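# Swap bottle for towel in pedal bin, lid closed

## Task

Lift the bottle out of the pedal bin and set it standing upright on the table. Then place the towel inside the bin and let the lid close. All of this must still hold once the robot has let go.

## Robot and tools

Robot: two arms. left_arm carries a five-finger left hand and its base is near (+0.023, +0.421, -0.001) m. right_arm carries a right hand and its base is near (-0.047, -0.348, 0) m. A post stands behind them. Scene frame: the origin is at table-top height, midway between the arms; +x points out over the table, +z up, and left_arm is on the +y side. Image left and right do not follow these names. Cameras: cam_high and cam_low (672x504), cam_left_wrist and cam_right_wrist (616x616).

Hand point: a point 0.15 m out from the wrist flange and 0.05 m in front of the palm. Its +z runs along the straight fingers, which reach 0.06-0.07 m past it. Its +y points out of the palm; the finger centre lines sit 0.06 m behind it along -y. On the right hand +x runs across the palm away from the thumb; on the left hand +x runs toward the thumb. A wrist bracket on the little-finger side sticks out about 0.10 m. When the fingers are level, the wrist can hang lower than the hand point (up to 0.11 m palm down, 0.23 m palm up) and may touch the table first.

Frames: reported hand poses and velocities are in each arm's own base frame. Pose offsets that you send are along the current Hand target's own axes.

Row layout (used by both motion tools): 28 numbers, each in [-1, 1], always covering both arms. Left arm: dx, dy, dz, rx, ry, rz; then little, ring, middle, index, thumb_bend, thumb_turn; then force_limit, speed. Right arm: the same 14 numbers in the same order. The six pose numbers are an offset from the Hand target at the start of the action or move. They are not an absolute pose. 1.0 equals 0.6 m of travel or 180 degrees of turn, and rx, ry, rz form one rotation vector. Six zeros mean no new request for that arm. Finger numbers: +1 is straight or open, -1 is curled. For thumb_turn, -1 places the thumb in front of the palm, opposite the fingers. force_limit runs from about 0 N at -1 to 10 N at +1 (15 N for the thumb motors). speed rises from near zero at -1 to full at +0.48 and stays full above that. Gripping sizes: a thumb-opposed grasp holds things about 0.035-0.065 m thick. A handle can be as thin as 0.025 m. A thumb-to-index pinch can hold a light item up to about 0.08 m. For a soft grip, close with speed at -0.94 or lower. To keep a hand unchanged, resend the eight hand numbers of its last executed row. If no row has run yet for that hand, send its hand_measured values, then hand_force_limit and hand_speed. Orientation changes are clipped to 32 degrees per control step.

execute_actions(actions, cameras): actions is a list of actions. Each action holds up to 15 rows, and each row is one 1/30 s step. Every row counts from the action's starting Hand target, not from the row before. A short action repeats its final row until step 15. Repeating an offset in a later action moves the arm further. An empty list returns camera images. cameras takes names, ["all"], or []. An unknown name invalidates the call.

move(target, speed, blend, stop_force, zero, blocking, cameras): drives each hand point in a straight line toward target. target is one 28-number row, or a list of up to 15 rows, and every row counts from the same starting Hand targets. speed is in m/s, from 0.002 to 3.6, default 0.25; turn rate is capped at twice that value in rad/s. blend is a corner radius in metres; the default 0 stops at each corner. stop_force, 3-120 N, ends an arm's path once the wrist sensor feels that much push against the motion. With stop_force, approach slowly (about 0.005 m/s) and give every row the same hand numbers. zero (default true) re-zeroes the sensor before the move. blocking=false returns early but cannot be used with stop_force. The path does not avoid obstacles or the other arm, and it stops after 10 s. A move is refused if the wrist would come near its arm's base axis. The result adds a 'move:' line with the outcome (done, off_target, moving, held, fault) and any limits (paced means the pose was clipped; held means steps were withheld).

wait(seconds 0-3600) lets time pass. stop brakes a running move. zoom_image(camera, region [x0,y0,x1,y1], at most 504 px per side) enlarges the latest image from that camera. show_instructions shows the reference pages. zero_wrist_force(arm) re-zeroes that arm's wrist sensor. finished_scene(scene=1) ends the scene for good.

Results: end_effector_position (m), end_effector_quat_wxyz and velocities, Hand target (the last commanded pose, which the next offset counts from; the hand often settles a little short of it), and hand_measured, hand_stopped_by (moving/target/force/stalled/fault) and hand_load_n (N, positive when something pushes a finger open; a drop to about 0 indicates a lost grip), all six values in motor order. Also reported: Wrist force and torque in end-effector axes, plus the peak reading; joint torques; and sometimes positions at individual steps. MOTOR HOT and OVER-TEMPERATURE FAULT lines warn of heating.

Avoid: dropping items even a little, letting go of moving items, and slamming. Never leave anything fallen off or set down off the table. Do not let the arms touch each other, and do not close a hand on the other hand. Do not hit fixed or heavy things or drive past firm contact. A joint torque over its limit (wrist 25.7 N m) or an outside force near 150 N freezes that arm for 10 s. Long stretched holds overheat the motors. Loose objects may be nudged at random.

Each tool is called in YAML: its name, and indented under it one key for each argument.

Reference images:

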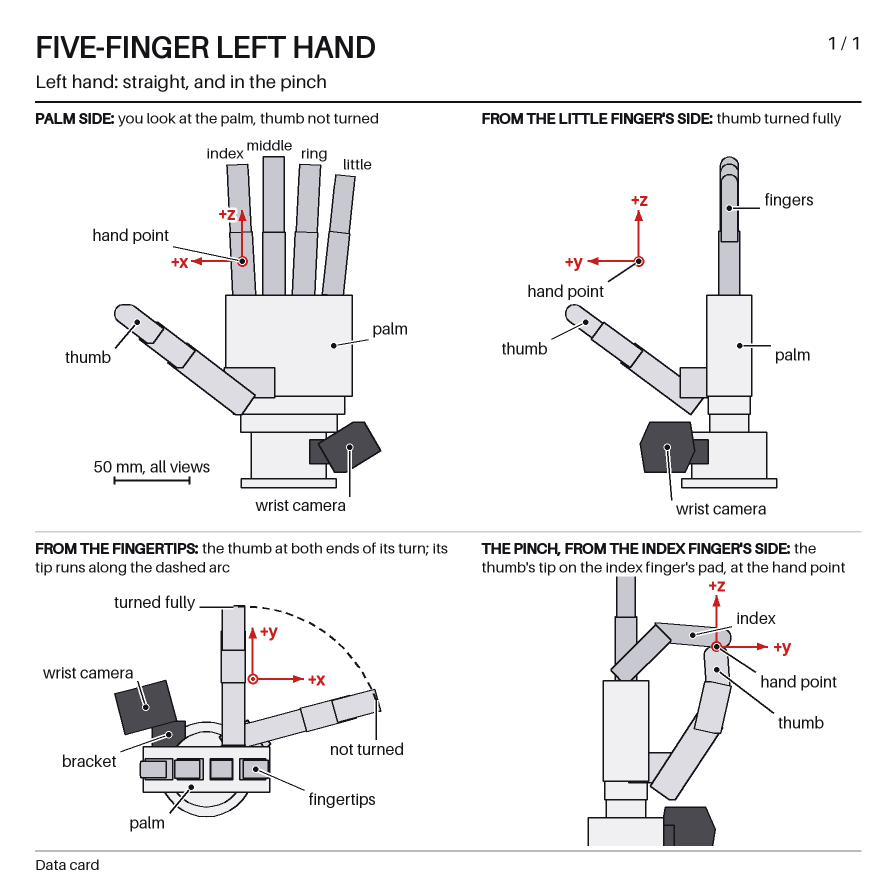

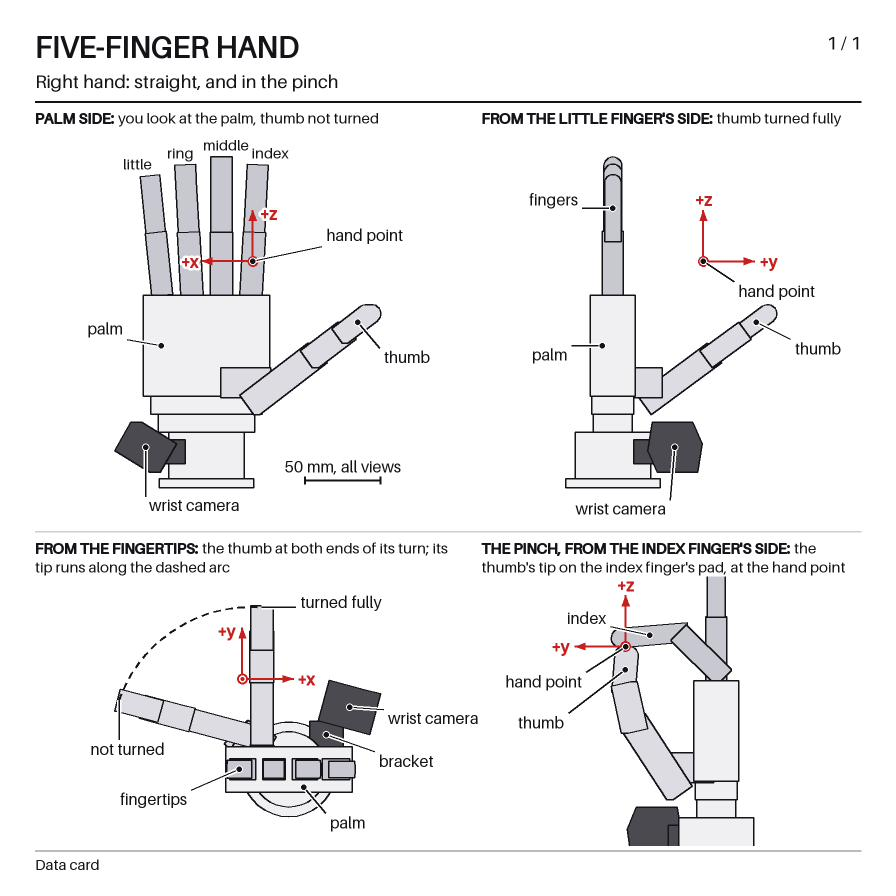

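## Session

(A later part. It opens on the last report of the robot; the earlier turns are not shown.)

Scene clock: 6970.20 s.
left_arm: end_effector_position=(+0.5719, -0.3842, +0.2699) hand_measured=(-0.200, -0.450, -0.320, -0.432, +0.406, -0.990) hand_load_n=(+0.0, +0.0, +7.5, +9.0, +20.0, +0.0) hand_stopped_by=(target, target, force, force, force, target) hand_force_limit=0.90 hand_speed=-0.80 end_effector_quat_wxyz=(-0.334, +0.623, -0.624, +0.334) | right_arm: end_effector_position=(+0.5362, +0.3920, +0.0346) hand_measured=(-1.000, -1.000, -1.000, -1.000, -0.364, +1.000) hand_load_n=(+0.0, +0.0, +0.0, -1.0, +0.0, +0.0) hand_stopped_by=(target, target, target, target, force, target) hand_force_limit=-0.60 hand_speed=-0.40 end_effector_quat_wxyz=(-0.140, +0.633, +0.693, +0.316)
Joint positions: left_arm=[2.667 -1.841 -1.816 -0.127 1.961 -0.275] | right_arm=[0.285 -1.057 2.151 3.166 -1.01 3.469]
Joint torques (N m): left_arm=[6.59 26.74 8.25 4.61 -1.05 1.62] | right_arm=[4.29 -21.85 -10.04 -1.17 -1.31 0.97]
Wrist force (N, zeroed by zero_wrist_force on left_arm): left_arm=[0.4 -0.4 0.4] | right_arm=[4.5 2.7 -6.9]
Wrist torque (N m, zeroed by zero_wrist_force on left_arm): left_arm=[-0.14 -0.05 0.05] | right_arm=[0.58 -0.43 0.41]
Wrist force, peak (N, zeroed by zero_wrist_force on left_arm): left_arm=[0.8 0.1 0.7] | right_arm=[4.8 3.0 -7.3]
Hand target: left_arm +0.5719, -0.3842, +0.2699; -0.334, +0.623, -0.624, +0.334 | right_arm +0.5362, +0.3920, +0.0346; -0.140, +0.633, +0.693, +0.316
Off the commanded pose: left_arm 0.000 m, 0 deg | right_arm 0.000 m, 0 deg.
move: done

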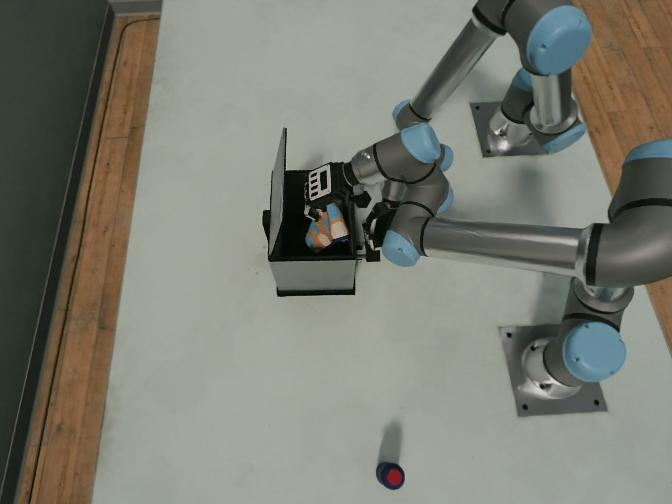

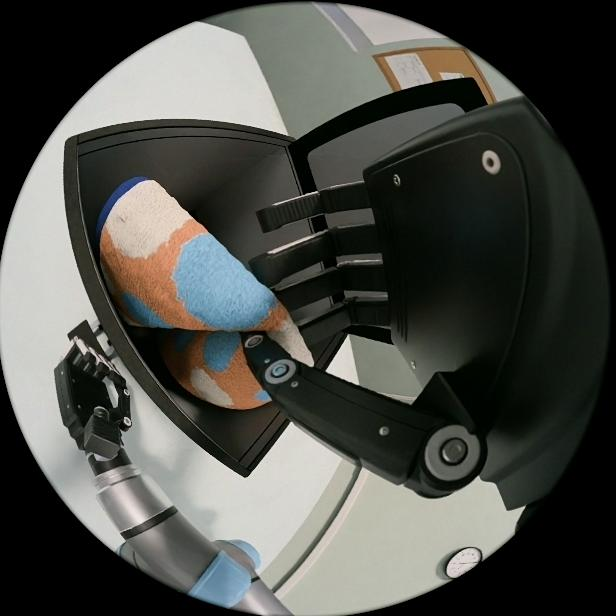

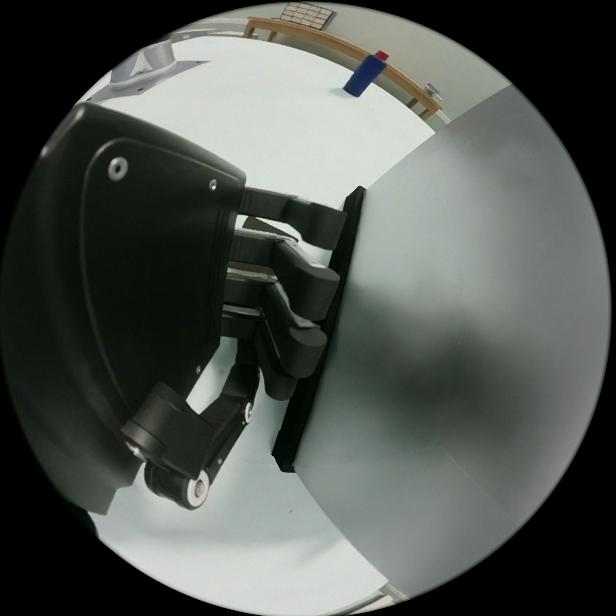

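move:
  target:
    - [0,0.0092,-0.0139,0,0,0,-0.2,-0.45,-0.45,-0.45,0.25,-0.99,0.9,-0.8,0,0,0,0,0,0,-1,-1,-1,-1,-0.8,1,-0.6,-0.4]
    - [0,0.0092,-0.0139,-0.0851,0.0302,0.0712,-0.2,-0.45,-0.45,-0.45,0.25,-0.99,0.9,-0.8,0,0,0,0,0,0,-1,-1,-1,-1,-0.8,1,-0.6,-0.4]
  speed: 0.06
  cameras: ["cam_high", "cam_left_wrist"]

zoom_image:
  camera: "cam_high"
  region: [240, 90, 400, 310]

Scene clock: 6989.30 s.
left_arm: end_effector_position=(+0.5619, -0.3842, +0.2699) hand_measured=(-0.200, -0.450, -0.320, -0.432, +0.406, -0.990) hand_load_n=(+0.0, +0.0, +8.0, +9.0, +19.5, +0.0) hand_stopped_by=(target, target, force, force, force, target) hand_force_limit=0.90 hand_speed=-0.80 end_effector_quat_wxyz=(+0.254, -0.572, +0.743, -0.237) | right_arm: end_effector_position=(+0.5362, +0.3920, +0.0346) hand_measured=(-1.000, -1.000, -1.000, -1.000, -0.364, +1.000) hand_load_n=(+0.0, +0.0, +0.0, -1.5, +0.0, +0.0) hand_stopped_by=(target, target, target, target, force, target) hand_force_limit=-0.60 hand_speed=-0.40 end_effector_quat_wxyz=(-0.140, +0.633, +0.693, +0.316)
Joint positions: left_arm=[2.712 -1.833 -1.658 -0.539 1.786 -0.094] | right_arm=[0.285 -1.057 2.151 3.166 -1.01 3.469]
Joint torques (N m): left_arm=[5.61 27.42 34.55 1.45 -1.88 1.75] | right_arm=[4.28 -21.52 -10.82 -0.82 -1.48 0.7]
Wrist force (N, zeroed by zero_wrist_force on left_arm): left_arm=[0.5 -0.5 0.4] | right_arm=[4.6 2.7 -7.0]
Wrist torque (N m, zeroed by zero_wrist_force on left_arm): left_arm=[-0.18 -0.09 -0.13] | right_arm=[0.58 -0.45 0.42]
Wrist force, peak (N, zeroed by zero_wrist_force on left_arm): left_arm=[0.5 -0.1 1.0] | right_arm=[4.8 2.8 -7.3]
Hand target: left_arm +0.5619, -0.3842, +0.2699; +0.254, -0.572, +0.743, -0.237 | right_arm +0.5362, +0.3920, +0.0346; -0.140, +0.633, +0.693, +0.316
Off the commanded pose: left_arm 0.000 m, 0 deg | right_arm 0.000 m, 0 deg.
move: done

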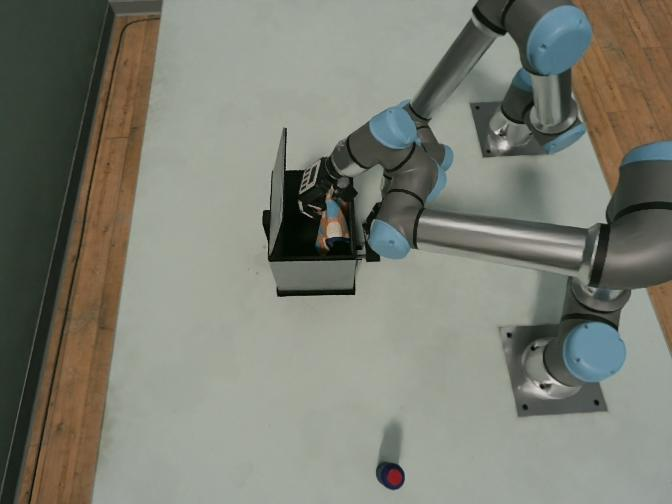

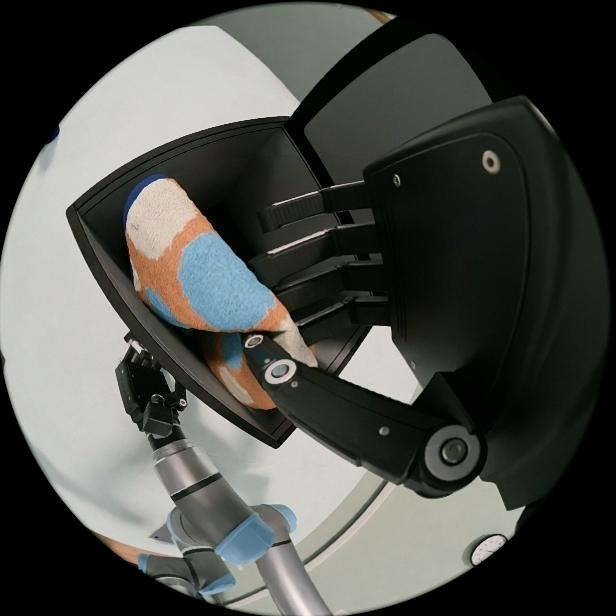

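Scaled by 2.291 from the camera's image (finer frame: 960x720).

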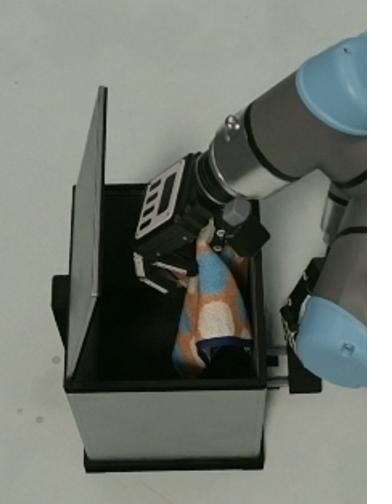

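move:
  target: [0,0,0,-0.0851,0.0302,0.0712,-0.2,-0.45,-0.45,-0.45,0.25,-0.99,0.9,-0.8,0,0,0,0,0,0,-1,-1,-1,-1,-0.8,1,-0.6,-0.4]
  speed: 0.06
  cameras: ["cam_high", "cam_left_wrist"]

zoom_image:
  camera: "cam_high"
  region: [240, 90, 400, 310]

Scene clock: 7000.17 s.
left_arm: end_effector_position=(+0.5619, -0.3842, +0.2699) hand_measured=(-0.200, -0.450, -0.320, -0.432, +0.406, -0.990) hand_load_n=(+0.0, +0.0, +7.5, +9.0, +19.5, +0.0) hand_stopped_by=(target, target, force, force, force, target) hand_force_limit=0.90 hand_speed=-0.80 end_effector_quat_wxyz=(+0.165, -0.503, +0.838, -0.134) | right_arm: end_effector_position=(+0.5362, +0.3920, +0.0346) hand_measured=(-1.000, -1.000, -1.000, -1.000, -0.364, +1.000) hand_load_n=(+0.0, +0.0, +0.0, -1.5, +0.5, +0.0) hand_stopped_by=(target, target, target, target, force, target) hand_force_limit=-0.60 hand_speed=-0.40 end_effector_quat_wxyz=(-0.140, +0.633, +0.693, +0.316)
Joint positions: left_arm=[2.734 -1.928 -1.407 -0.963 1.681 0.106] | right_arm=[0.285 -1.057 2.151 3.166 -1.01 3.469]
Joint torques (N m): left_arm=[6.21 32.49 35.1 1.64 -1.9 1.83] | right_arm=[4.74 -22.02 -11.26 -0.92 -1.63 0.76]
Wrist force (N, zeroed by zero_wrist_force on left_arm): left_arm=[0.8 -0.7 0.3] | right_arm=[4.8 2.7 -7.1]
Wrist torque (N m, zeroed by zero_wrist_force on left_arm): left_arm=[-0.24 -0.15 -0.09] | right_arm=[0.58 -0.47 0.43]
Wrist force, peak (N, zeroed by zero_wrist_force on left_arm): left_arm=[1.1 -1.0 0.2] | right_arm=[5.0 2.6 -7.3]
Hand target: left_arm +0.5619, -0.3842, +0.2699; +0.165, -0.503, +0.838, -0.133 | right_arm +0.5362, +0.3920, +0.0346; -0.140, +0.633, +0.693, +0.316
Off the commanded pose: left_arm 0.000 m, 0 deg | right_arm 0.000 m, 0 deg.
move: done

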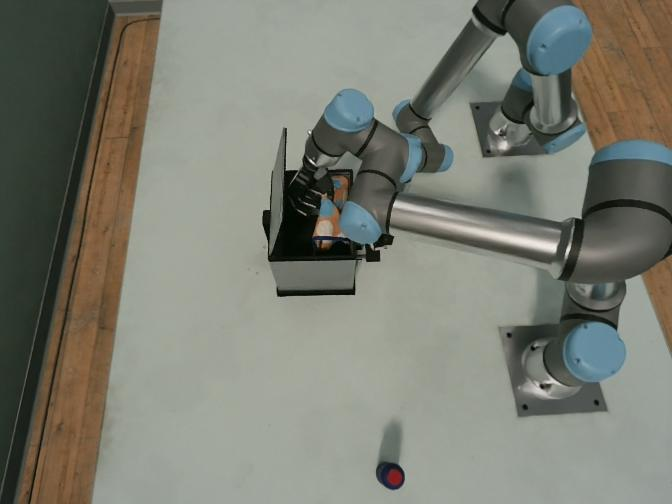

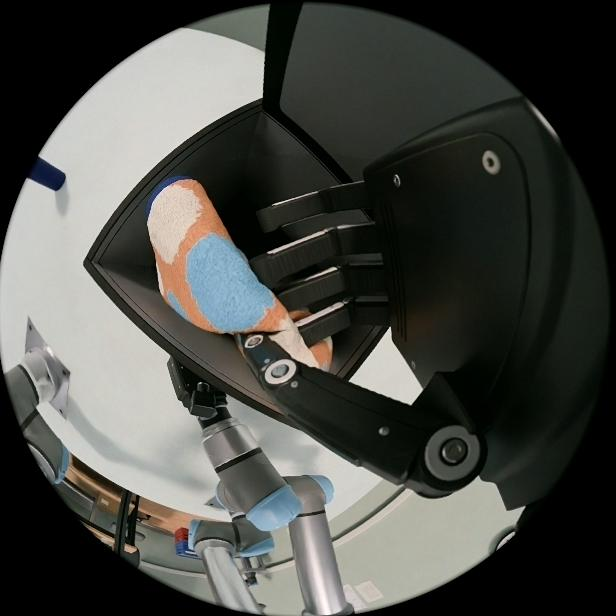

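Scaled by 2.291 from the camera's image (finer frame: 960x720).

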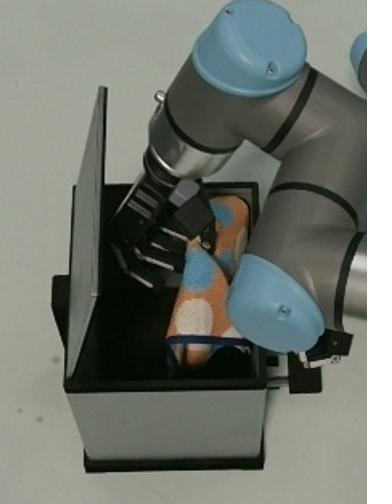

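move:
  target: [0.0069,0.0279,0.1153,0,0,0,-0.2,-0.45,-0.45,-0.45,0.25,-0.99,0.9,-0.8,0,0,0,0,0,0,-1,-1,-1,-1,-0.8,1,-0.6,-0.4]
  speed: 0.03
  stop_force: 6
  cameras: ["cam_high", "cam_left_wrist"]

zoom_image:
  camera: "cam_high"
  region: [240, 90, 400, 310]

Scene clock: 7014.53 s.
left_arm: end_effector_position=(+0.5751, -0.3841, +0.1999) hand_measured=(-0.200, -0.450, -0.320, -0.432, +0.406, -0.990) hand_load_n=(+0.0, +0.5, +7.5, +8.5, +19.5, +0.0) hand_stopped_by=(target, target, force, force, force, target) hand_force_limit=0.90 hand_speed=-0.80 end_effector_quat_wxyz=(+0.165, -0.503, +0.838, -0.133) | right_arm: end_effector_position=(+0.5362, +0.3920, +0.0346) hand_measured=(-1.000, -1.000, -1.000, -1.000, -0.364, +1.000) hand_load_n=(+0.0, +0.0, +0.0, -1.5, +0.5, -0.5) hand_stopped_by=(target, target, target, target, force, target) hand_force_limit=-0.60 hand_speed=-0.40 end_effector_quat_wxyz=(-0.140, +0.633, +0.693, +0.316)
Joint positions: left_arm=[2.742 -1.998 -1.493 -0.807 1.677 0.114] | right_arm=[0.285 -1.057 2.151 3.166 -1.01 3.469]
Joint torques (N m): left_arm=[5.82 35.08 9.61 4.73 -2.02 1.77] | right_arm=[4.75 -22.47 -11.77 -0.54 -1.74 0.61]
Wrist force (N, zeroed by zero_wrist_force on left_arm): left_arm=[0.7 -0.9 0.2] | right_arm=[4.8 2.9 -6.9]
Wrist torque (N m, zeroed by zero_wrist_force on left_arm): left_arm=[-0.25 -0.12 -0.10] | right_arm=[0.60 -0.47 0.43]
Wrist force, peak (N, zeroed by zero_wrist_force on left_arm): left_arm=[1.0 -1.2 0.4] | right_arm=[4.9 2.9 -7.2]
Hand target: left_arm +0.5751, -0.3841, +0.1999; +0.165, -0.503, +0.838, -0.133 | right_arm +0.5362, +0.3920, +0.0346; -0.140, +0.633, +0.693, +0.316
Off the commanded pose: left_arm 0.000 m, 0 deg | right_arm 0.000 m, 0 deg.
move: done

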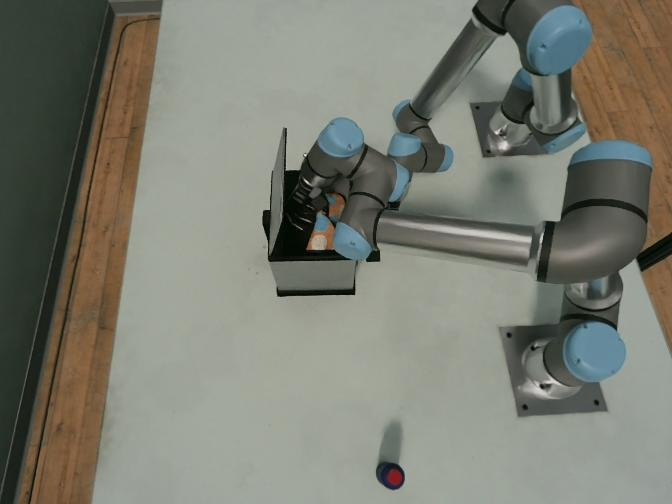

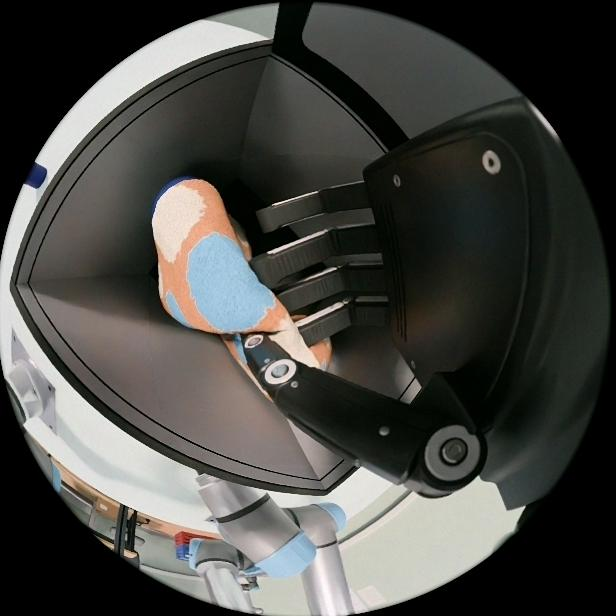

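Scaled by 2.291 from the camera's image (finer frame: 960x720).

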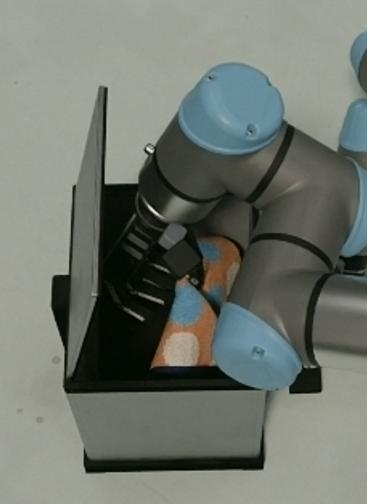

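move:
  target: [0.0091,0.0319,0.1132,0,0,0,-0.2,-0.45,-0.45,-0.45,0.25,-0.99,0.9,-0.8,0,0,0,0,0,0,-1,-1,-1,-1,-0.8,1,-0.6,-0.4]
  speed: 0.02
  stop_force: 5
  cameras: ["cam_high", "cam_left_wrist"]

zoom_image:
  camera: "cam_high"
  region: [240, 90, 400, 310]

Scene clock: 7027.90 s.
left_arm: end_effector_position=(+0.5853, -0.3841, +0.1298) hand_measured=(-0.200, -0.450, -0.320, -0.432, +0.406, -0.990) hand_load_n=(+0.0, +0.0, +7.5, +9.0, +19.5, +0.0) hand_stopped_by=(target, target, force, force, force, target) hand_force_limit=0.90 hand_speed=-0.80 end_effector_quat_wxyz=(+0.165, -0.503, +0.838, -0.133) | right_arm: end_effector_position=(+0.5362, +0.3920, +0.0346) hand_measured=(-1.000, -1.000, -1.000, -1.000, -0.364, +1.000) hand_load_n=(+0.0, -0.5, +0.0, -1.5, +0.0, +0.0) hand_stopped_by=(target, target, target, target, force, target) hand_force_limit=-0.60 hand_speed=-0.40 end_effector_quat_wxyz=(-0.140, +0.633, +0.693, +0.316)
Joint positions: left_arm=[2.748 -2.084 -1.556 -0.656 1.675 0.119] | right_arm=[0.285 -1.057 2.151 3.166 -1.01 3.469]
Joint torques (N m): left_arm=[6.09 36.59 8.64 4.68 -1.96 1.83] | right_arm=[4.38 -22.17 -10.67 -0.78 -1.51 0.33]
Wrist force (N, zeroed by zero_wrist_force on left_arm): left_arm=[0.9 -0.9 0.2] | right_arm=[4.9 2.8 -7.2]
Wrist torque (N m, zeroed by zero_wrist_force on left_arm): left_arm=[-0.26 -0.16 -0.09] | right_arm=[0.60 -0.48 0.44]
Wrist force, peak (N, zeroed by zero_wrist_force on left_arm): left_arm=[1.1 -1.1 0.0] | right_arm=[5.0 2.7 -7.3]
Hand target: left_arm +0.5853, -0.3841, +0.1298; +0.165, -0.503, +0.838, -0.133 | right_arm +0.5362, +0.3920, +0.0346; -0.140, +0.633, +0.693, +0.316
Off the commanded pose: left_arm 0.000 m, 0 deg | right_arm 0.000 m, 0 deg.
move: done

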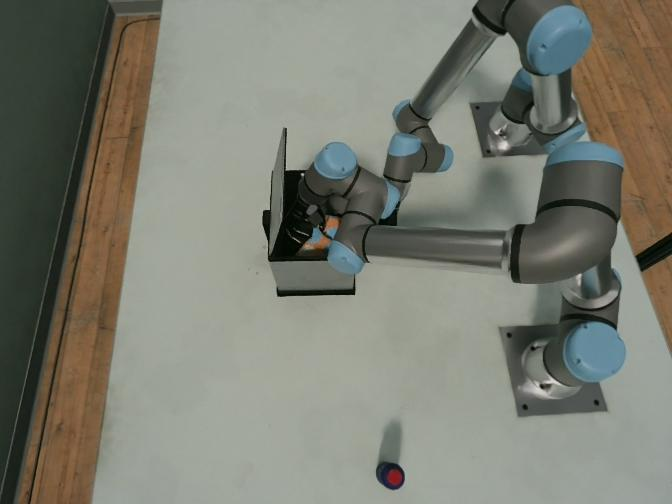

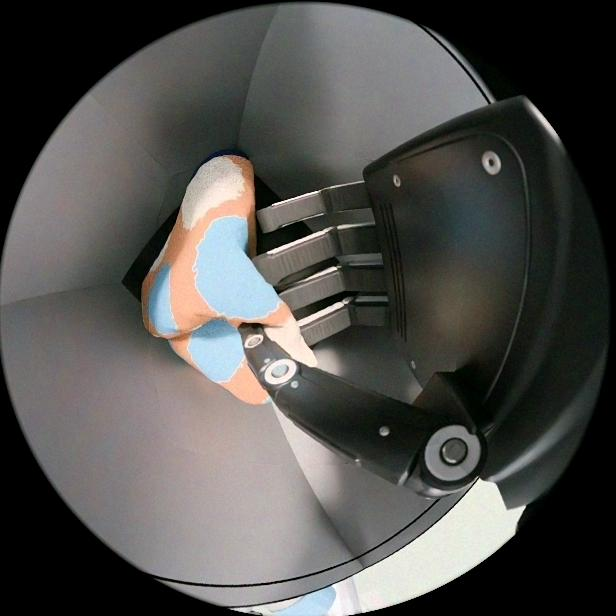

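Scaled by 2.291 from the camera's image (finer frame: 960x720).

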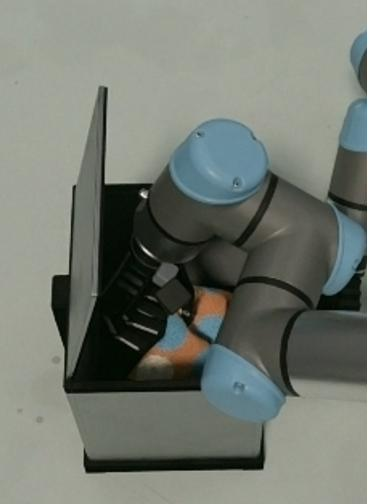

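move:
  target: [0.0071,0.0194,0.0456,0,0,0,-0.2,-0.45,-0.45,-0.45,0.25,-0.99,0.9,-0.8,0,0,0,0,0,0,-1,-1,-1,-1,-0.8,1,-0.6,-0.4]
  speed: 0.02
  stop_force: 5
  cameras: ["cam_left_wrist"]

Scene clock: 7034.63 s.
left_arm: end_effector_position=(+0.5854, -0.3841, +0.0998) hand_measured=(-0.200, -0.450, -0.320, -0.432, +0.406, -0.990) hand_load_n=(+0.0, +0.0, +7.5, +9.0, +19.5, +0.0) hand_stopped_by=(target, target, force, force, force, target) hand_force_limit=0.90 hand_speed=-0.80 end_effector_quat_wxyz=(+0.165, -0.503, +0.838, -0.133) | right_arm: end_effector_position=(+0.5362, +0.3920, +0.0346) hand_measured=(-1.000, -1.000, -1.000, -1.000, -0.364, +1.000) hand_load_n=(+0.0, +0.0, +0.0, -1.0, +0.5, +0.0) hand_stopped_by=(target, target, target, target, force, target) hand_force_limit=-0.60 hand_speed=-0.40 end_effector_quat_wxyz=(-0.140, +0.633, +0.693, +0.316)
Joint positions: left_arm=[2.748 -2.12 -1.586 -0.59 1.675 0.119] | right_arm=[0.285 -1.057 2.151 3.166 -1.01 3.469]
Joint torques (N m): left_arm=[6.3 36.77 7.14 4.68 -2.03 1.91] | right_arm=[5.41 -22.44 -11.81 -0.71 -1.34 0.24]
Wrist force (N, zeroed by zero_wrist_force on left_arm): left_arm=[1.1 -0.9 0.1] | right_arm=[4.6 2.7 -7.0]
Wrist torque (N m, zeroed by zero_wrist_force on left_arm): left_arm=[-0.25 -0.18 -0.08] | right_arm=[0.57 -0.44 0.42]
Wrist force, peak (N, zeroed by zero_wrist_force on left_arm): left_arm=[1.4 -1.1 -0.2] | right_arm=[4.6 2.9 -7.4]
Hand target: left_arm +0.5854, -0.3841, +0.0998; +0.165, -0.503, +0.838, -0.133 | right_arm +0.5362, +0.3920, +0.0346; -0.140, +0.633, +0.693, +0.316
Off the commanded pose: left_arm 0.000 m, 0 deg | right_arm 0.000 m, 0 deg.
move: done

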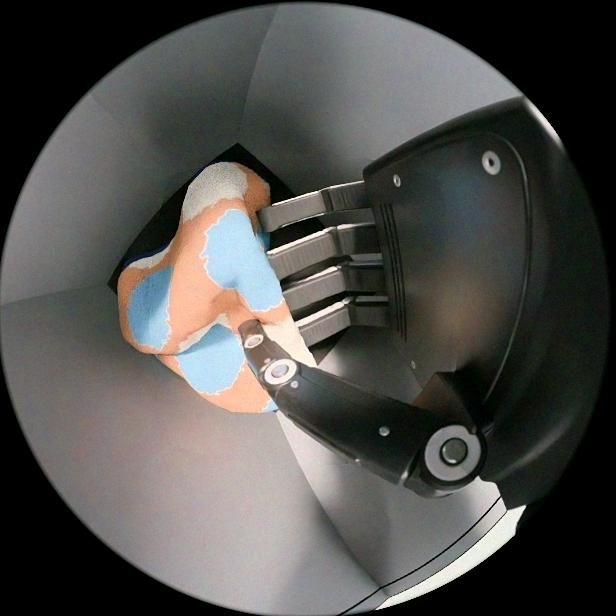

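move:
  target: [0,0,0,0,0,0,0.1,0.0,0.0,0.0,1.0,-0.99,0.9,-0.7,0,0,0,0,0,0,-1,-1,-1,-1,-0.8,1,-0.6,-0.4]
  cameras: ["cam_left_wrist"]

Scene clock: 7048.17 s.
left_arm: end_effector_position=(+0.5854, -0.3841, +0.0998) hand_measured=(+0.100, +0.000, +0.000, +0.000, +1.000, -0.990) hand_load_n=(+0.0, +0.0, +0.0, +0.0, +0.0, +0.0) hand_stopped_by=(target, target, target, target, target, target) hand_force_limit=0.90 hand_speed=-0.70 end_effector_quat_wxyz=(+0.165, -0.503, +0.838, -0.133) | right_arm: end_effector_position=(+0.5362, +0.3920, +0.0346) hand_measured=(-1.000, -1.000, -1.000, -1.000, -0.364, +1.000) hand_load_n=(+0.0, +0.0, +0.0, -1.0, +0.5, +0.0) hand_stopped_by=(target, target, target, target, force, target) hand_force_limit=-0.60 hand_speed=-0.40 end_effector_quat_wxyz=(-0.140, +0.633, +0.693, +0.316)
Joint positions: left_arm=[2.748 -2.12 -1.586 -0.59 1.675 0.119] | right_arm=[0.285 -1.057 2.151 3.166 -1.01 3.469]
Joint torques (N m): left_arm=[5.51 37.99 9.45 4.14 -1.92 1.72] | right_arm=[4.71 -21.23 -11.43 -0.95 -1.17 0.13]
Wrist force (N, zeroed by zero_wrist_force on left_arm): left_arm=[1.0 -1.1 0.2] | right_arm=[4.8 2.7 -7.3]
Wrist torque (N m, zeroed by zero_wrist_force on left_arm): left_arm=[-0.28 -0.17 -0.08] | right_arm=[0.61 -0.46 0.44]
Wrist force, peak (N, zeroed by zero_wrist_force on left_arm): left_arm=[1.1 -1.6 -0.1] | right_arm=[4.9 2.8 -7.3]
Hand target: left_arm +0.5854, -0.3841, +0.0998; +0.165, -0.503, +0.838, -0.133 | right_arm +0.5362, +0.3920, +0.0346; -0.140, +0.633, +0.693, +0.316
Off the commanded pose: left_arm 0.000 m, 0 deg | right_arm 0.000 m, 0 deg.
move: done

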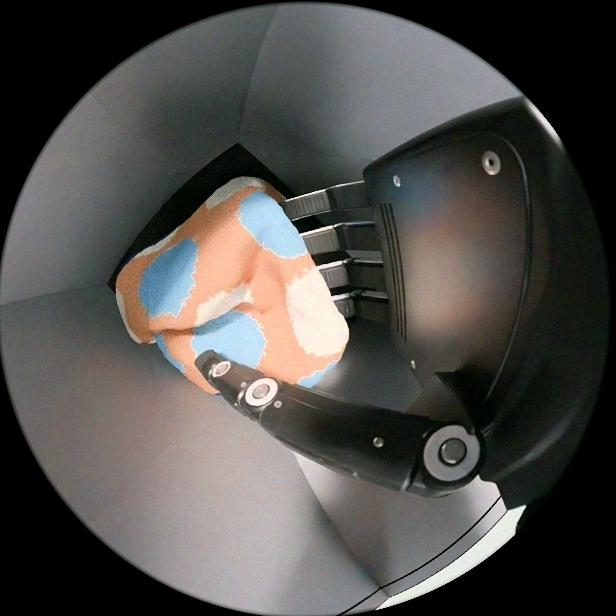

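move:
  target: [0,0,0,0,0,0,0.8,0.8,0.8,0.8,1.0,-0.99,-0.5,-0.7,0,0,0,0,0,0,-1,-1,-1,-1,-0.8,1,-0.6,-0.4]
  cameras: ["cam_left_wrist"]

Scene clock: 7057.03 s.
left_arm: end_effector_position=(+0.5854, -0.3841, +0.0998) hand_measured=(+0.800, +0.800, +0.800, +0.800, +1.000, -0.990) hand_load_n=(+0.0, +0.0, +0.0, +0.0, -0.5, +0.0) hand_stopped_by=(target, target, target, target, target, target) hand_force_limit=-0.50 hand_speed=-0.70 end_effector_quat_wxyz=(+0.165, -0.503, +0.838, -0.133) | right_arm: end_effector_position=(+0.5362, +0.3920, +0.0346) hand_measured=(-1.000, -1.000, -1.000, -1.000, -0.364, +1.000) hand_load_n=(+0.0, +0.0, +0.0, -1.5, +0.5, +0.0) hand_stopped_by=(target, target, target, target, force, target) hand_force_limit=-0.60 hand_speed=-0.40 end_effector_quat_wxyz=(-0.140, +0.633, +0.693, +0.316)
Joint positions: left_arm=[2.748 -2.12 -1.586 -0.59 1.675 0.119] | right_arm=[0.285 -1.057 2.151 3.166 -1.01 3.469]
Joint torques (N m): left_arm=[5.54 39.14 14.64 3.45 -1.23 1.67] | right_arm=[5.17 -21.59 -12.28 -0.97 -0.94 0.16]
Wrist force (N, zeroed by zero_wrist_force on left_arm): left_arm=[1.0 -0.7 0.1] | right_arm=[4.5 2.8 -6.8]
Wrist torque (N m, zeroed by zero_wrist_force on left_arm): left_arm=[-0.23 -0.18 -0.08] | right_arm=[0.59 -0.44 0.42]
Wrist force, peak (N, zeroed by zero_wrist_force on left_arm): left_arm=[1.2 -1.0 -0.1] | right_arm=[4.8 2.6 -7.3]
Hand target: left_arm +0.5854, -0.3841, +0.0998; +0.165, -0.503, +0.838, -0.133 | right_arm +0.5362, +0.3920, +0.0346; -0.140, +0.633, +0.693, +0.316
Off the commanded pose: left_arm 0.000 m, 0 deg | right_arm 0.000 m, 0 deg.
move: done

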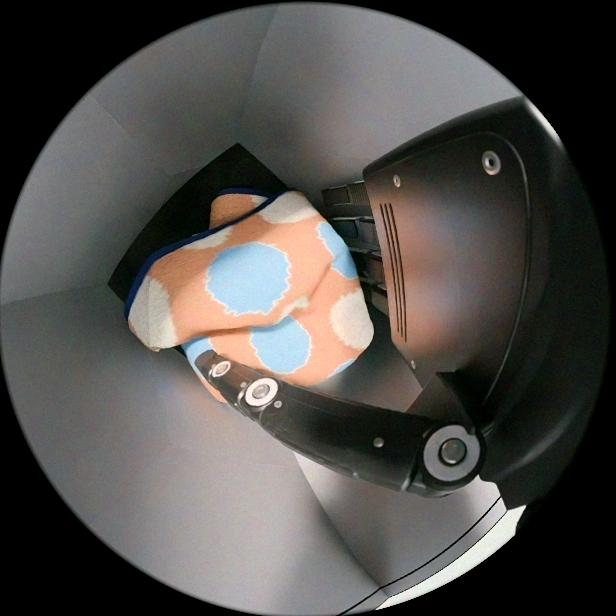

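move:
  target: [-0.0162,-0.0513,-0.1588,0,0,0,0.8,0.8,0.8,0.8,1.0,-0.99,-0.5,-0.7,0,0,0,0,0,0,-1,-1,-1,-1,-0.8,1,-0.6,-0.4]
  speed: 0.04
  stop_force: 6
  cameras: ["cam_left_wrist", "cam_high"]

Scene clock: 7070.93 s.
left_arm: end_effector_position=(+0.5751, -0.3841, +0.1999) hand_measured=(+0.800, +0.800, +0.800, +0.800, +1.000, -0.990) hand_load_n=(+0.0, +0.0, +0.0, +0.0, +0.0, +0.0) hand_stopped_by=(target, target, target, target, target, target) hand_force_limit=-0.50 hand_speed=-0.70 end_effector_quat_wxyz=(+0.165, -0.503, +0.838, -0.133) | right_arm: end_effector_position=(+0.5362, +0.3920, +0.0346) hand_measured=(-1.000, -1.000, -1.000, -1.000, -0.364, +1.000) hand_load_n=(+0.0, +0.0, +0.0, -1.5, +0.5, +0.0) hand_stopped_by=(target, target, target, target, force, target) hand_force_limit=-0.60 hand_speed=-0.40 end_effector_quat_wxyz=(-0.140, +0.633, +0.693, +0.316)
Joint positions: left_arm=[2.742 -1.998 -1.493 -0.807 1.677 0.114] | right_arm=[0.285 -1.057 2.151 3.166 -1.01 3.469]
Joint torques (N m): left_arm=[-8.38 47.4 35.19 1.28 1.94 -1.44] | right_arm=[5.88 -22.67 -12.97 -1.04 -0.96 0.14]
Wrist force (N, zeroed by zero_wrist_force on left_arm): left_arm=[0.7 -0.7 0.2] | right_arm=[4.7 2.7 -7.0]
Wrist torque (N m, zeroed by zero_wrist_force on left_arm): left_arm=[-0.22 -0.13 0.09] | right_arm=[0.59 -0.46 0.43]
Wrist force, peak (N, zeroed by zero_wrist_force on left_arm): left_arm=[1.2 -0.8 -0.3] | right_arm=[4.9 2.9 -7.1]
Hand target: left_arm +0.5751, -0.3841, +0.1999; +0.165, -0.503, +0.838, -0.133 | right_arm +0.5362, +0.3920, +0.0346; -0.140, +0.633, +0.693, +0.316
Off the commanded pose: left_arm 0.000 m, 0 deg | right_arm 0.000 m, 0 deg.
move: done
Images, in order (width x height): cam_high 672x504, cam_left_wrist 616x616.

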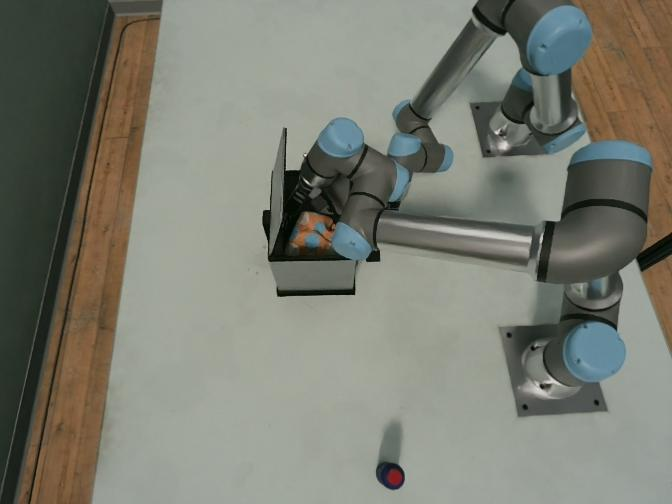

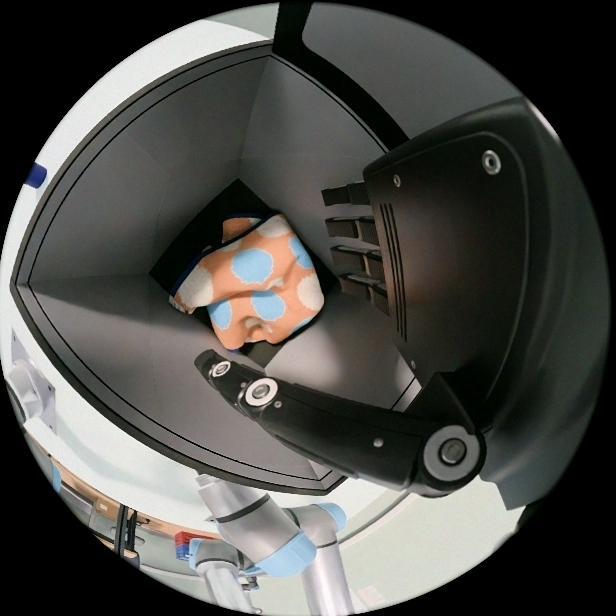

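move:
  target:
    - [0.0144,-0.0066,-0.1276,0,0,0,0.8,0.8,0.8,0.8,1.0,-0.99,-0.5,-0.7,0,0,0,0,0,0,-1,-1,-1,-1,-0.8,1,-0.6,-0.4]
    - [0.0148,-0.0215,-0.2495,0,0,0,0.8,0.8,0.8,0.8,1.0,-0.99,-0.5,-0.7,0,0,0,0,0,0,-1,-1,-1,-1,-0.8,1,-0.6,-0.4]
    - [0.0093,-0.047,-0.3659,0,0,0,0.8,0.8,0.8,0.8,1.0,-0.99,-0.5,-0.7,0,0,0,0,0,0,-1,-1,-1,-1,-0.8,1,-0.6,-0.4]
    - [0.0512,0.0265,-0.422,0,0,0,0.8,0.8,0.8,0.8,1.0,-0.99,-0.5,-0.7,0,0,0,0,0,0,-1,-1,-1,-1,-0.8,1,-0.6,-0.4]
  blend: [0.01, 0.01, 0.01, 0]
  speed: 0.07
  cameras: ["cam_high", "cam_low"]

Scene clock: 7096.57 s.
left_arm: end_effector_position=(+0.4449, -0.3894, +0.4196) hand_measured=(+0.800, +0.800, +0.800, +0.800, +1.000, -0.990) hand_load_n=(+0.0, +0.0, +0.0, +0.0, -0.5, +0.0) hand_stopped_by=(target, target, target, target, target, target) hand_force_limit=-0.50 hand_speed=-0.70 end_effector_quat_wxyz=(+0.165, -0.503, +0.838, -0.133) | right_arm: end_effector_position=(+0.5362, +0.3920, +0.0346) hand_measured=(-1.000, -1.000, -1.000, -1.000, -0.364, +1.000) hand_load_n=(+0.0, +0.0, +0.0, -1.5, +0.0, +0.0) hand_stopped_by=(target, target, target, target, force, target) hand_force_limit=-0.60 hand_speed=-0.40 end_effector_quat_wxyz=(-0.140, +0.633, +0.693, +0.316)
Joint positions: left_arm=[2.637 -1.699 -1.309 -1.301 1.719 0.016] | right_arm=[0.285 -1.057 2.151 3.166 -1.01 3.469]
Joint torques (N m): left_arm=[-7.86 36.69 12.13 1.26 2.24 -1.25] | right_arm=[5.57 -21.66 -11.81 -1.08 -1.05 -0.18]
Wrist force (N, zeroed by zero_wrist_force on left_arm): left_arm=[0.9 -0.7 0.0] | right_arm=[4.6 2.9 -7.1]
Wrist torque (N m, zeroed by zero_wrist_force on left_arm): left_arm=[-0.24 -0.17 0.11] | right_arm=[0.61 -0.44 0.43]
Wrist force, peak (N, zeroed by zero_wrist_force on left_arm): left_arm=[1.2 -0.9 0.4] | right_arm=[4.9 2.8 -7.2]
Hand target: left_arm +0.4449, -0.3894, +0.4197; +0.165, -0.503, +0.838, -0.133 | right_arm +0.5362, +0.3920, +0.0346; -0.140, +0.633, +0.693, +0.316
Off the commanded pose: left_arm 0.000 m, 0 deg | right_arm 0.000 m, 0 deg.
move: done

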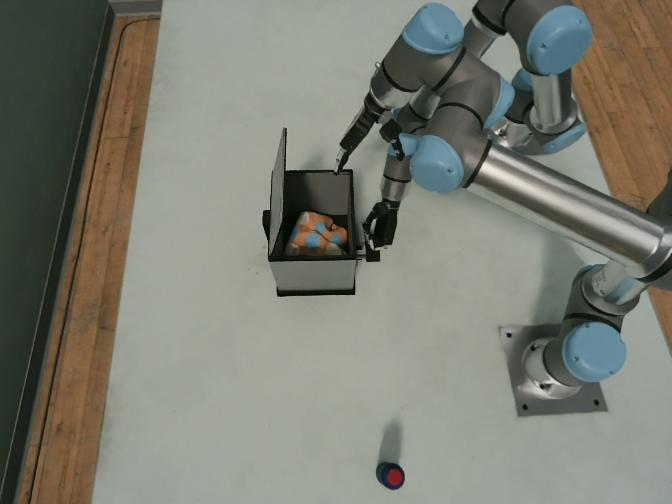

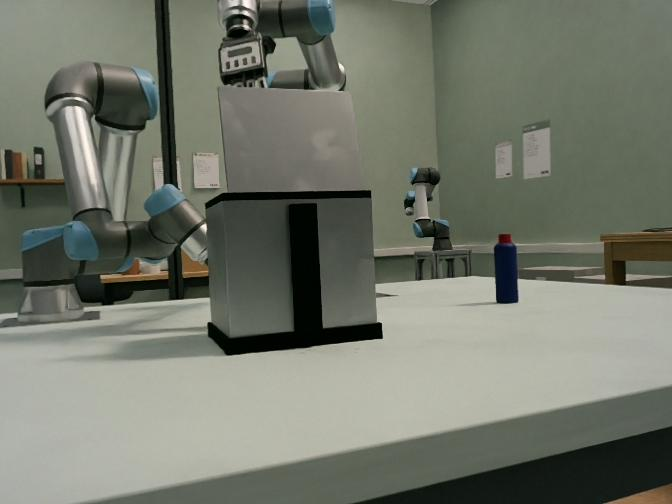

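move:
  target: [-0.3395,0.2046,-0.09,0,0,0,0.8,0.8,0.8,0.8,1.0,-0.99,-0.5,-0.7,0,0,0,0,0,0,-1,-1,-1,-1,-0.8,1,-0.6,-0.4]
  speed: 0.12
  cameras: ["cam_high", "cam_right_wrist"]

zoom_image:
  camera: "cam_high"
  region: [240, 90, 400, 310]

Scene clock: 7110.80 s.
left_arm: end_effector_position=(+0.4144, -0.1494, +0.4500) hand_measured=(+0.800, +0.800, +0.800, +0.800, +1.000, -0.990) hand_load_n=(+0.0, +0.0, +0.0, +0.0, +0.0, +0.0) hand_stopped_by=(target, target, target, target, target, target) hand_force_limit=-0.50 hand_speed=-0.70 end_effector_quat_wxyz=(+0.165, -0.503, +0.838, -0.133) | right_arm: end_effector_position=(+0.5362, +0.3920, +0.0346) hand_measured=(-1.000, -1.000, -1.000, -1.000, -0.364, +1.000) hand_load_n=(+0.0, +0.0, +0.0, -1.5, +0.5, +0.0) hand_stopped_by=(target, target, target, target, force, target) hand_force_limit=-0.60 hand_speed=-0.40 end_effector_quat_wxyz=(-0.140, +0.633, +0.693, +0.316)
Joint positions: left_arm=[3.136 -1.336 -1.578 -1.374 1.515 0.473] | right_arm=[0.285 -1.057 2.151 3.166 -1.01 3.469]
Joint torques (N m): left_arm=[6.81 20.76 10.15 1.34 -2.26 1.7] | right_arm=[5.33 -22.17 -12.19 -1.04 -0.77 -0.02]
Wrist force (N, zeroed by zero_wrist_force on left_arm): left_arm=[1.1 -0.8 -0.2] | right_arm=[5.0 2.8 -7.0]
Wrist torque (N m, zeroed by zero_wrist_force on left_arm): left_arm=[-0.22 -0.19 -0.07] | right_arm=[0.59 -0.50 0.45]
Wrist force, peak (N, zeroed by zero_wrist_force on left_arm): left_arm=[1.8 -0.9 0.0] | right_arm=[5.0 2.7 -7.3]
Hand target: left_arm +0.4144, -0.1494, +0.4500; +0.165, -0.503, +0.838, -0.133 | right_arm +0.5362, +0.3920, +0.0346; -0.140, +0.633, +0.693, +0.316
Off the commanded pose: left_arm 0.000 m, 0 deg | right_arm 0.000 m, 0 deg.
move: done

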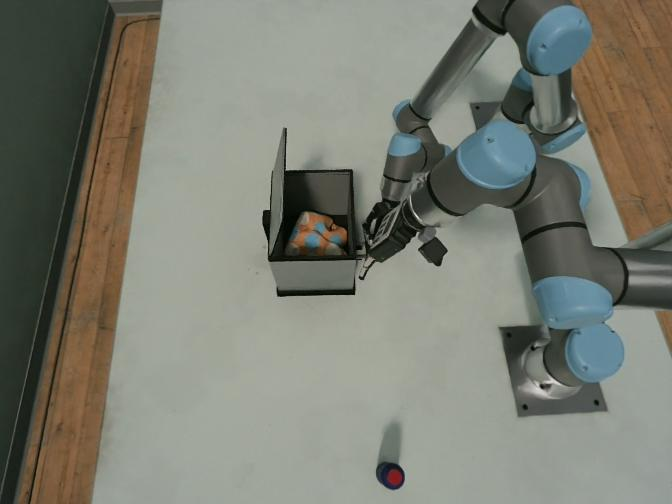

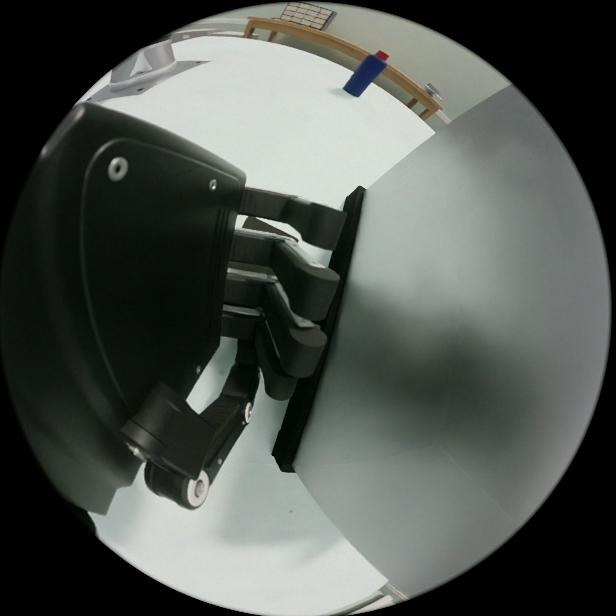

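Scaled by 2.291 from the camera's image (finer frame: 960x720).

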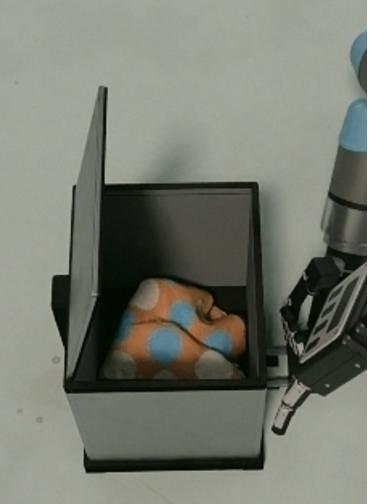

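move:
  target: [-0.0855,0.034,-0.1479,0,0,0,0.8,0.8,0.8,0.8,1.0,-0.99,-0.5,-0.7,0,0,0,0,0,0,-1,-1,-1,-1,-0.8,1,-0.6,-0.4]
  speed: 0.1

move:
  target: [0,0,0,0,0,0,0.8,0.8,0.8,0.8,1.0,-0.99,-0.5,-0.7,0.0298,0.0130,-0.038,0,0,0,-1,-1,-1,-1,-0.8,1,-0.6,-0.4]
  speed: 0.008
  cameras: ["cam_high", "cam_low"]

Scene clock: 7130.23 s.
left_arm: end_effector_position=(+0.3842, -0.0894, +0.5301) hand_measured=(+0.800, +0.800, +0.800, +0.800, +1.000, -0.990) hand_load_n=(+0.5, +0.0, +0.0, +0.0, +0.0, +0.5) hand_stopped_by=(target, target, target, target, target, target) hand_force_limit=-0.50 hand_speed=-0.70 end_effector_quat_wxyz=(+0.165, -0.503, +0.838, -0.133) | right_arm: end_effector_position=(+0.5362, +0.3920, +0.0346) hand_measured=(-1.000, -1.000, -1.000, -1.000, -0.364, +1.000) hand_load_n=(+0.0, +0.0, +0.0, -1.5, +0.5, +0.0) hand_stopped_by=(target, target, target, target, force, target) hand_force_limit=-0.60 hand_speed=-0.40 end_effector_quat_wxyz=(-0.140, +0.633, +0.693, +0.316)
Joint positions: left_arm=[3.315 -1.291 -1.389 -1.624 1.443 0.637] | right_arm=[0.285 -1.057 2.151 3.166 -1.01 3.469]
Joint torques (N m): left_arm=[6.39 3.09 34.12 1.18 -2.47 1.73] | right_arm=[5.37 -21.65 -12 -1.15 -0.81 -0.16]
Wrist force (N, zeroed by zero_wrist_force on left_arm): left_arm=[0.9 -0.9 0.2] | right_arm=[4.6 2.6 -6.9]
Wrist torque (N m, zeroed by zero_wrist_force on left_arm): left_arm=[-0.25 -0.14 -0.09] | right_arm=[0.55 -0.44 0.42]
Wrist force, peak (N, zeroed by zero_wrist_force on left_arm): left_arm=[1.3 -0.6 0.6] | right_arm=[4.9 2.8 -7.1]
Hand target: left_arm +0.3842, -0.0894, +0.5301; +0.165, -0.503, +0.838, -0.133 | right_arm +0.5362, +0.3920, +0.0346; -0.140, +0.633, +0.693, +0.316
Off the commanded pose: left_arm 0.000 m, 0 deg | right_arm 0.000 m, 0 deg.
move: done

Scene clock: 7134.27 s.
left_arm: end_effector_position=(+0.3842, -0.0894, +0.5301) hand_measured=(+0.800, +0.800, +0.800, +0.800, +1.000, -0.990) hand_load_n=(+0.0, +0.0, +0.0, +0.0, +0.0, +0.0) hand_stopped_by=(target, target, target, target, target, target) hand_force_limit=-0.50 hand_speed=-0.70 end_effector_quat_wxyz=(+0.165, -0.503, +0.838, -0.133) | right_arm: end_effector_position=(+0.5362, +0.3921, +0.0645) hand_measured=(-1.000, -1.000, -1.000, -1.000, -0.364, +1.000) hand_load_n=(+0.0, +0.0, +0.0, -0.5, +0.0, +0.0) hand_stopped_by=(target, target, target, target, force, target) hand_force_limit=-0.60 hand_speed=-0.40 end_effector_quat_wxyz=(-0.140, +0.633, +0.693, +0.316)
Joint positions: left_arm=[3.315 -1.291 -1.388 -1.624 1.443 0.637] | right_arm=[0.285 -1.13 2.143 3.247 -1.01 3.469]
Joint torques (N m): left_arm=[6.2 2.71 33.51 1.28 -2.24 1.75] | right_arm=[9.27 -36.42 -23.85 0.29 -1.09 2.1]
Wrist force (N, zeroed by zero_wrist_force on left_arm): left_arm=[0.9 -1.0 -0.1] | right_arm=[0.8 5.0 -3.9]
Wrist torque (N m, zeroed by zero_wrist_force on left_arm): left_arm=[-0.25 -0.16 -0.08] | right_arm=[0.63 -0.21 0.24]
Wrist force, peak (N, zeroed by zero_wrist_force on left_arm): left_arm=[1.3 -1.0 0.0] | right_arm=[4.7 2.7 -7.0]
Hand target: left_arm +0.3842, -0.0894, +0.5301; +0.165, -0.503, +0.838, -0.133 | right_arm +0.5362, +0.3921, +0.0646; -0.140, +0.633, +0.693, +0.316
Off the commanded pose: left_arm 0.000 m, 0 deg | right_arm 0.000 m, 0 deg.
move: done

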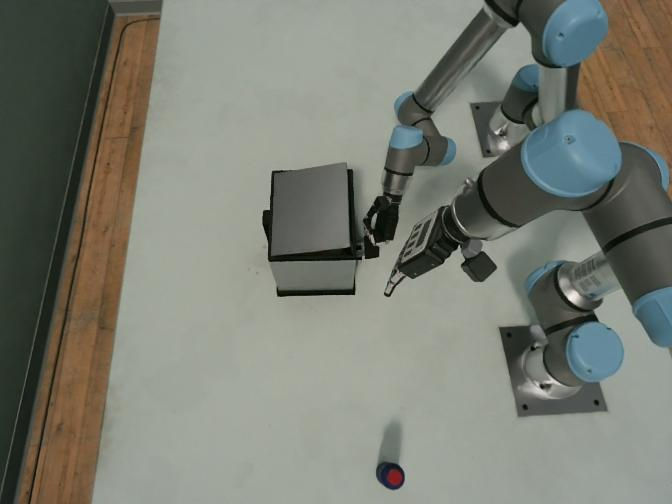

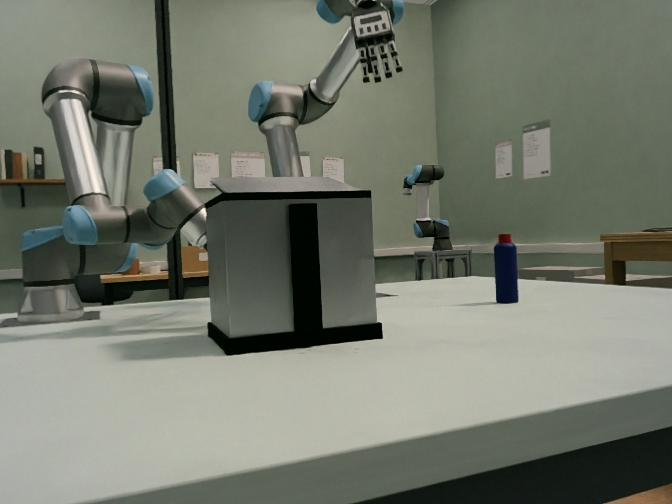

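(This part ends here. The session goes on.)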